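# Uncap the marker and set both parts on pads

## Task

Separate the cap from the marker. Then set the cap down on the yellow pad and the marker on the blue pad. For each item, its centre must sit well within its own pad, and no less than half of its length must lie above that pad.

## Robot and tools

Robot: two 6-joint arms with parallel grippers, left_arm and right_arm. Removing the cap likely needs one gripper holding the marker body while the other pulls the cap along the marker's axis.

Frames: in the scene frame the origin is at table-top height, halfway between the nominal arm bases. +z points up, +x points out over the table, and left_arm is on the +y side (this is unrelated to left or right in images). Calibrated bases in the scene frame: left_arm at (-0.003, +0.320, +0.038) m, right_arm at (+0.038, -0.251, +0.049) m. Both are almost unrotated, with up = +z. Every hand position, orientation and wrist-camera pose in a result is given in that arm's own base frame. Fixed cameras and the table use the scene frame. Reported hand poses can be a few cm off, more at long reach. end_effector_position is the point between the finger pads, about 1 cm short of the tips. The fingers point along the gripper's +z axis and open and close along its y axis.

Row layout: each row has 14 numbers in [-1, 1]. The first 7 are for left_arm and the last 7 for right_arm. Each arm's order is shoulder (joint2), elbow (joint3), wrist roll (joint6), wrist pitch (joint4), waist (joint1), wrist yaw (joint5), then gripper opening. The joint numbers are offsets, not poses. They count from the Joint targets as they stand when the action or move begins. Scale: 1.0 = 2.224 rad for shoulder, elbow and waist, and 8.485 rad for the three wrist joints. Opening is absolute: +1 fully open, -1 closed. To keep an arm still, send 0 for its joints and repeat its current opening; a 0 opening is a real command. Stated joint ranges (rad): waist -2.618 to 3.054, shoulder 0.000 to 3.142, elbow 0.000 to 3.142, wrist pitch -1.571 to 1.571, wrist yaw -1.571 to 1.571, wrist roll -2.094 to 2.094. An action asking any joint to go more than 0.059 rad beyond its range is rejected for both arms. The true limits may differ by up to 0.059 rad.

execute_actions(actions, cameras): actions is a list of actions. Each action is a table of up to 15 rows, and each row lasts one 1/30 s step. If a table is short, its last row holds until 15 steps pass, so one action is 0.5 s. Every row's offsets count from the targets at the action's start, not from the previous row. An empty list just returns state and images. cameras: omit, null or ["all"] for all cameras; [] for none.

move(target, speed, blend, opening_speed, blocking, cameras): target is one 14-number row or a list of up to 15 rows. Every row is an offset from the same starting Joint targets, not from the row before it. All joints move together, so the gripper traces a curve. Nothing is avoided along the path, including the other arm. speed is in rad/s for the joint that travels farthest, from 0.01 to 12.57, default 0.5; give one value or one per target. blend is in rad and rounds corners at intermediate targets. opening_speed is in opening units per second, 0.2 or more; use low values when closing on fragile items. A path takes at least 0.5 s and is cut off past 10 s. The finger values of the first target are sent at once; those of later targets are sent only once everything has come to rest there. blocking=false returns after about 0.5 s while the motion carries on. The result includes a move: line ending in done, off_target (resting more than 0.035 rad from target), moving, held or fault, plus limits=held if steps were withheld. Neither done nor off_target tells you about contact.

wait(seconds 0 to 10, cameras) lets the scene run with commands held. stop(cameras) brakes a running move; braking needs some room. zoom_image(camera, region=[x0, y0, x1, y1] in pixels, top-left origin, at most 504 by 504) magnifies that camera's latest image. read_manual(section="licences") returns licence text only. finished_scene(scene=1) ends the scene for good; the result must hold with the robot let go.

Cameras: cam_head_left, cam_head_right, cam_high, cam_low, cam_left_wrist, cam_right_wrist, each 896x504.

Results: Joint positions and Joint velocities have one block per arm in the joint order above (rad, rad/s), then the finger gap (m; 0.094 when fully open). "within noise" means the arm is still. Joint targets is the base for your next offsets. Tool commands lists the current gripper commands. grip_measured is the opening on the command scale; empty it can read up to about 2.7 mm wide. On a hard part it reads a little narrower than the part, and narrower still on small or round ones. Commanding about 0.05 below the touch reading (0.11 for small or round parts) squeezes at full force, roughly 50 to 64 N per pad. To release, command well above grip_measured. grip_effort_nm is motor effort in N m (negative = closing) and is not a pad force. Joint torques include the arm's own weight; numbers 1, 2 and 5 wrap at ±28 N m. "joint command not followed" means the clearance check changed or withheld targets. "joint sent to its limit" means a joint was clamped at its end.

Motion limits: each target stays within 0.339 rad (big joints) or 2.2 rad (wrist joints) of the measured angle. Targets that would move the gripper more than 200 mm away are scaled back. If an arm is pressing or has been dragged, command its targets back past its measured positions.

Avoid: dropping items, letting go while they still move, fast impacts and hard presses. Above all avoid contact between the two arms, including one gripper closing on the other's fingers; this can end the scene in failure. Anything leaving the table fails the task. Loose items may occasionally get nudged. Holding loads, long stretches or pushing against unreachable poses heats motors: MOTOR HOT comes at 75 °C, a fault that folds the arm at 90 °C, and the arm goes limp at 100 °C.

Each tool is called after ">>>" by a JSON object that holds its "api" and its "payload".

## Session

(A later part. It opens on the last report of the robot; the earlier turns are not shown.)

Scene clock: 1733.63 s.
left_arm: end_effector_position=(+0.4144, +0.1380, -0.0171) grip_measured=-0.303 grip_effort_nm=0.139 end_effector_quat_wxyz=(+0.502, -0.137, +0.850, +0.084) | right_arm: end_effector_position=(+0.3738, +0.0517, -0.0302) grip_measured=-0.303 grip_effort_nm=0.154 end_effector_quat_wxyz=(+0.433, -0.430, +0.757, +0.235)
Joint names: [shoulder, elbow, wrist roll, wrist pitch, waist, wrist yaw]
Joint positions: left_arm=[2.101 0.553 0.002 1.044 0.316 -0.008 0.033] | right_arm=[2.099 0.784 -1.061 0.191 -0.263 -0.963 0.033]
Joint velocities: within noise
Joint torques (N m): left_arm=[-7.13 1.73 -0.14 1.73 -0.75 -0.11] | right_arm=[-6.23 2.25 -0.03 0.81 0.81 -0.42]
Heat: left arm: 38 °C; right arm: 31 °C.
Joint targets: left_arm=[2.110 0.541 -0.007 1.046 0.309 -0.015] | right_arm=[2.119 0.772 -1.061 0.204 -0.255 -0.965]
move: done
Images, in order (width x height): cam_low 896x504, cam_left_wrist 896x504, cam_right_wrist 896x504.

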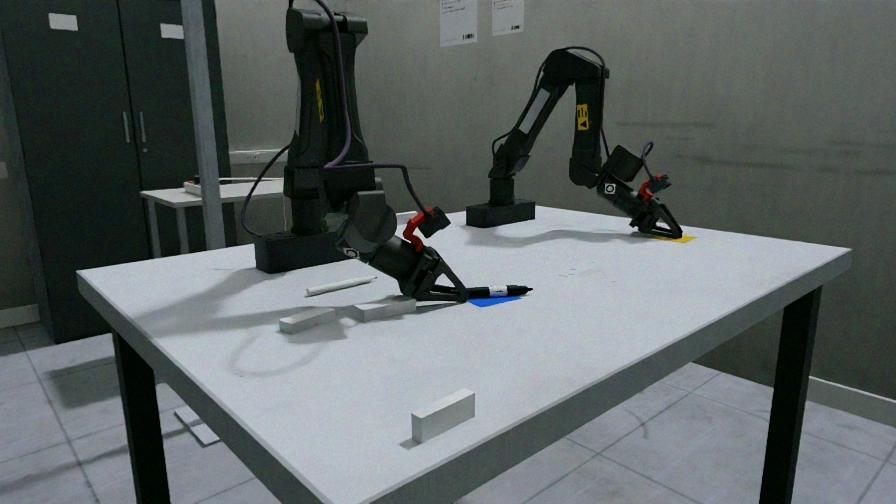

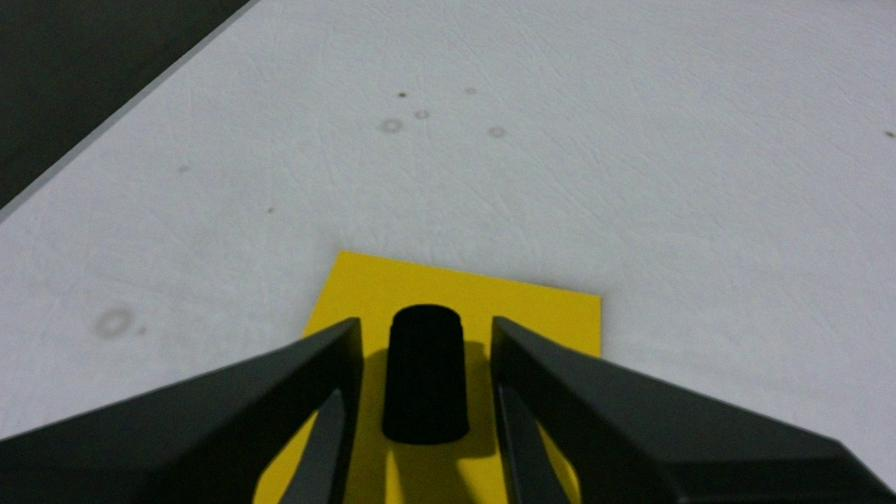

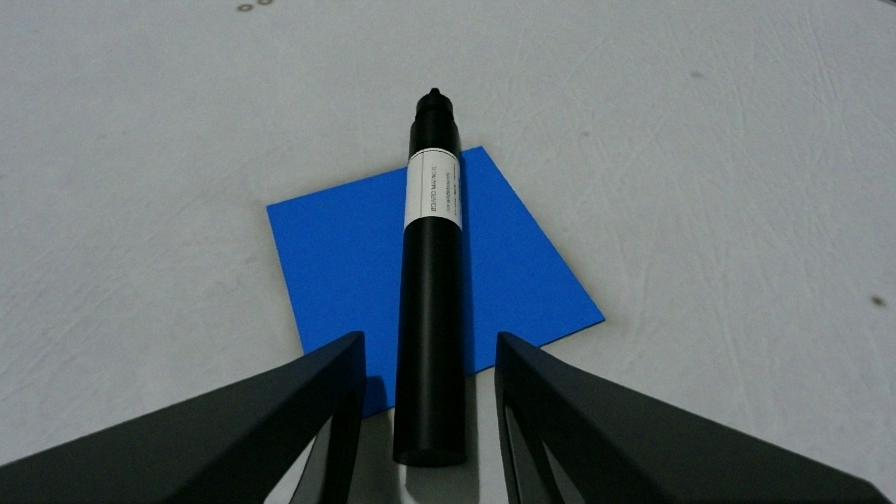

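>>> {"api": "move", "payload": {"target": [[-0.018, 0, 0, -0.0047, 0, 0, -0.1, -0.018, 0, 0, -0.0047, 0, 0, -0.1], [-0.17, 0, 0, -0.0446, 0, 0, -0.1, -0.17, 0, 0, -0.0446, 0, 0, -0.1]], "speed": [0.2, 0.6], "blend": 0.03, "opening_speed": 0.8}}

Scene clock: 1817.57 s.
left_arm: end_effector_position=(+0.4044, +0.1347, +0.0445) grip_measured=-0.103 grip_effort_nm=0.139 end_effector_quat_wxyz=(+0.488, -0.138, +0.858, +0.082) | right_arm: end_effector_position=(+0.3526, +0.0571, +0.0465) grip_measured=-0.103 grip_effort_nm=0.149 end_effector_quat_wxyz=(+0.419, -0.424, +0.765, +0.244)
Joint names: [shoulder, elbow, wrist roll, wrist pitch, waist, wrist yaw]
Joint positions: left_arm=[1.754 0.553 0.001 0.664 0.316 -0.008 0.042] | right_arm=[1.77 0.779 -1.06 -0.169 -0.262 -0.955 0.042]
Joint velocities: within noise
Joint torques (N m): left_arm=[-8.14 3.82 -0.12 1.75 -0.7 -0.07] | right_arm=[-8.9 3.9 -0.03 0.61 0.58 -0.51]
Heat: left arm: 39 °C; right arm: 30 °C.
Joint targets: left_arm=[1.732 0.541 -0.007 0.667 0.309 -0.015] | right_arm=[1.741 0.773 -1.061 -0.174 -0.256 -0.965]
move: done; blend cut to 0 rad at target 1

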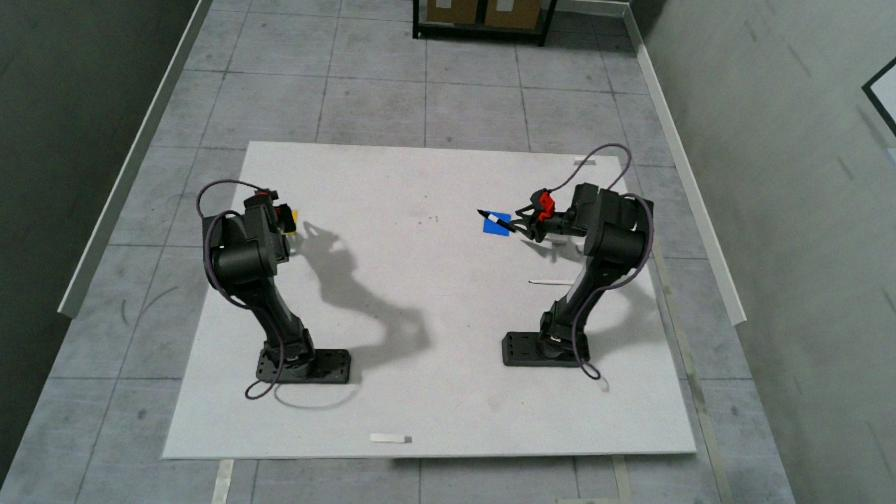

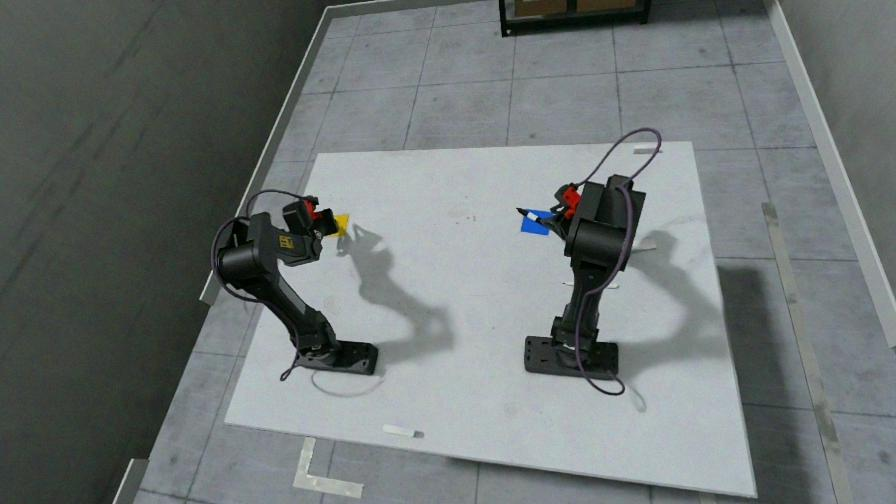

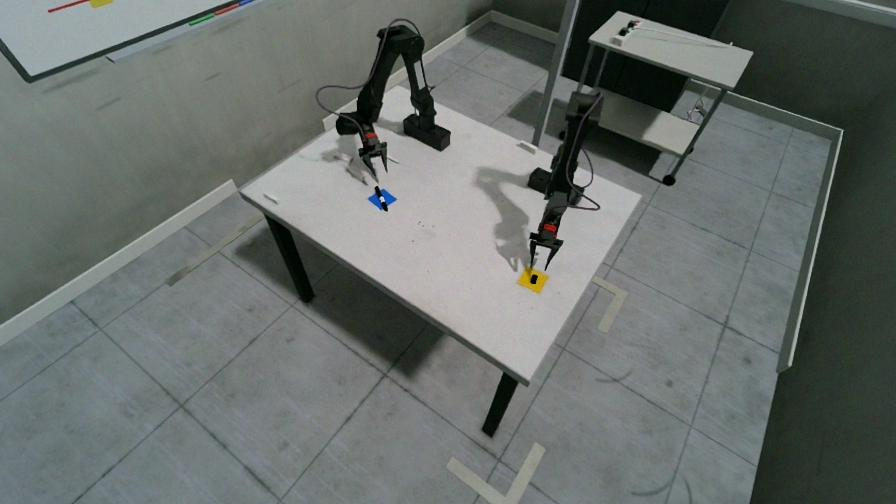

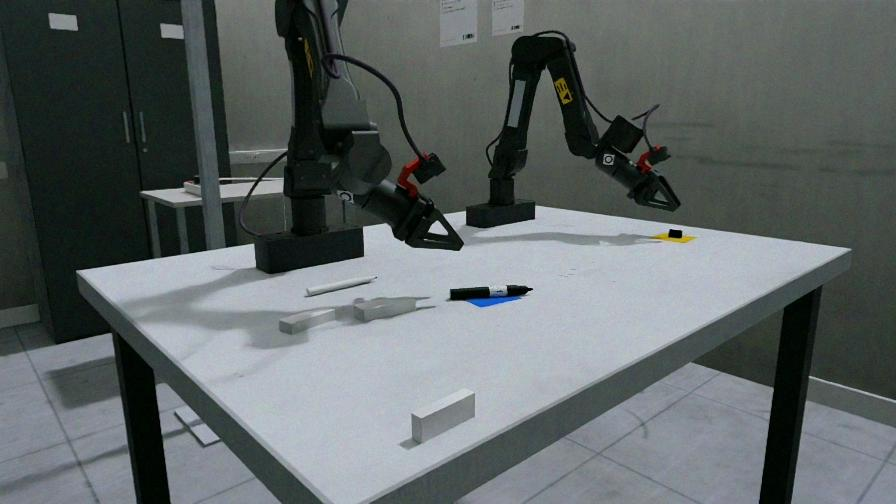

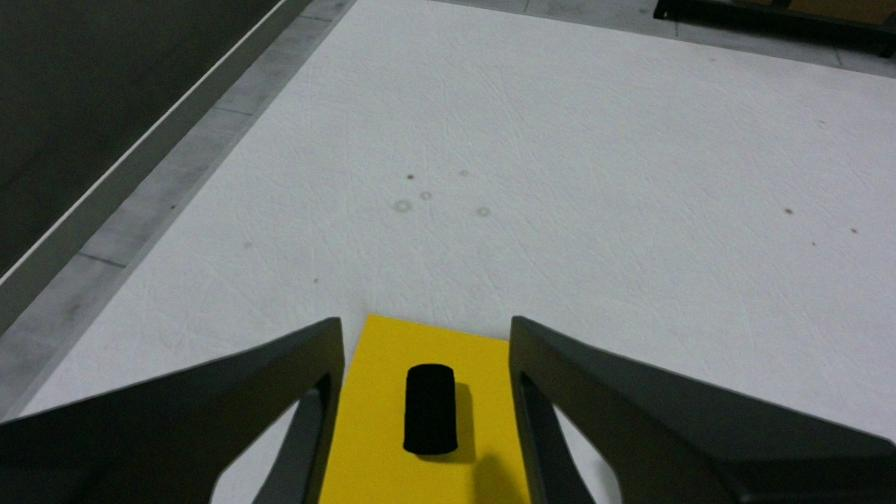

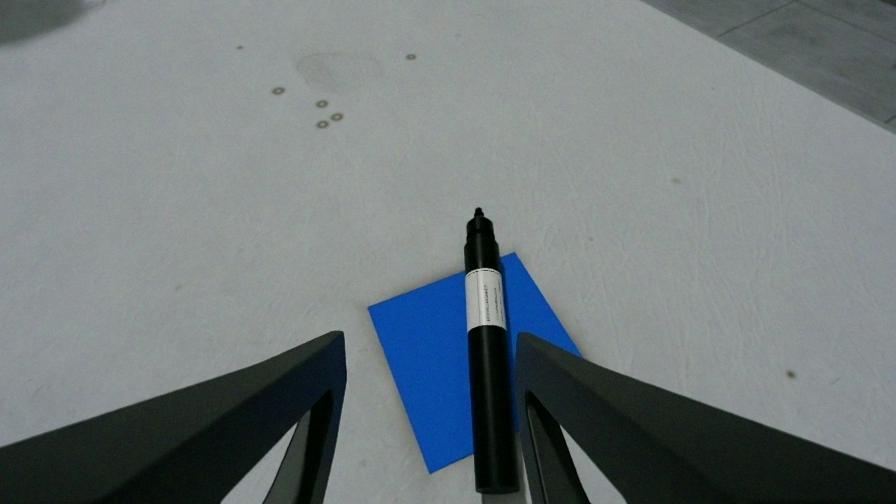

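>>> {"api": "execute_actions", "payload": {"actions": [], "cameras": ["cam_right_wrist", "cam_left_wrist"]}}

Scene clock: 1828.33 s.
left_arm: end_effector_position=(+0.4043, +0.1347, +0.0444) grip_measured=-0.103 grip_effort_nm=0.149 end_effector_quat_wxyz=(+0.487, -0.138, +0.858, +0.081) | right_arm: end_effector_position=(+0.3525, +0.0571, +0.0464) grip_measured=-0.103 grip_effort_nm=0.149 end_effector_quat_wxyz=(+0.419, -0.424, +0.765, +0.244)
Joint names: [shoulder, elbow, wrist roll, wrist pitch, waist, wrist yaw]
Joint positions: left_arm=[1.754 0.553 0.001 0.664 0.316 -0.008 0.042] | right_arm=[1.77 0.779 -1.06 -0.17 -0.262 -0.955 0.042]
Joint velocities: within noise
Joint torques (N m): left_arm=[-8.2 3.77 -0.09 1.75 -0.72 -0.09] | right_arm=[-8.79 3.84 -0.04 0.59 0.62 -0.52]
Heat: left arm: 40 °C; right arm: 31 °C.
Joint targets: left_arm=[1.732 0.541 -0.007 0.667 0.309 -0.015] | right_arm=[1.741 0.773 -1.061 -0.174 -0.256 -0.965]
Tool commands: left_gripper/opening=-0.1 right_gripper/opening=-0.1
Images, in order (width x height): cam_left_wrist 896x504, cam_right_wrist 896x504.

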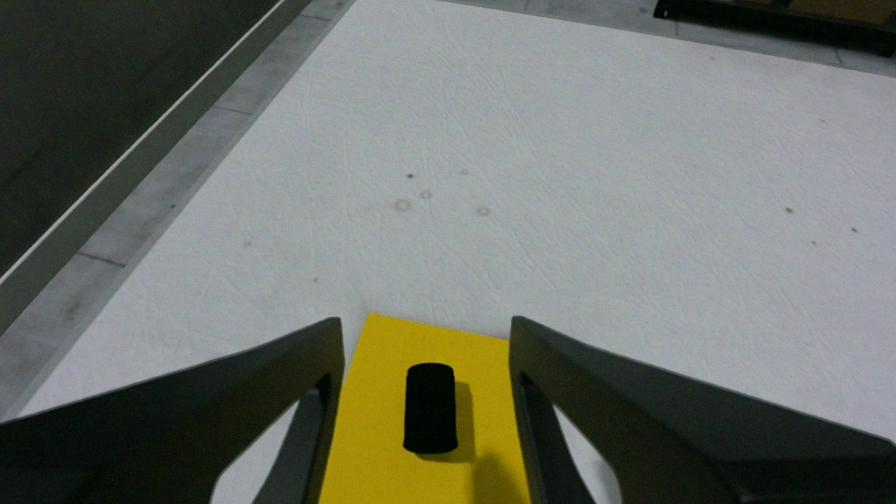

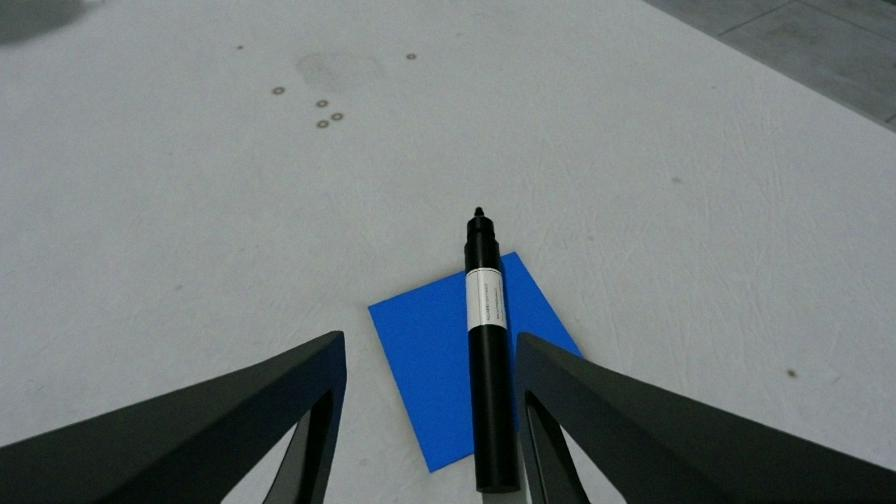

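>>> {"api": "finished_scene", "payload": {"scene": 1}}

The scene is finished: the task was done.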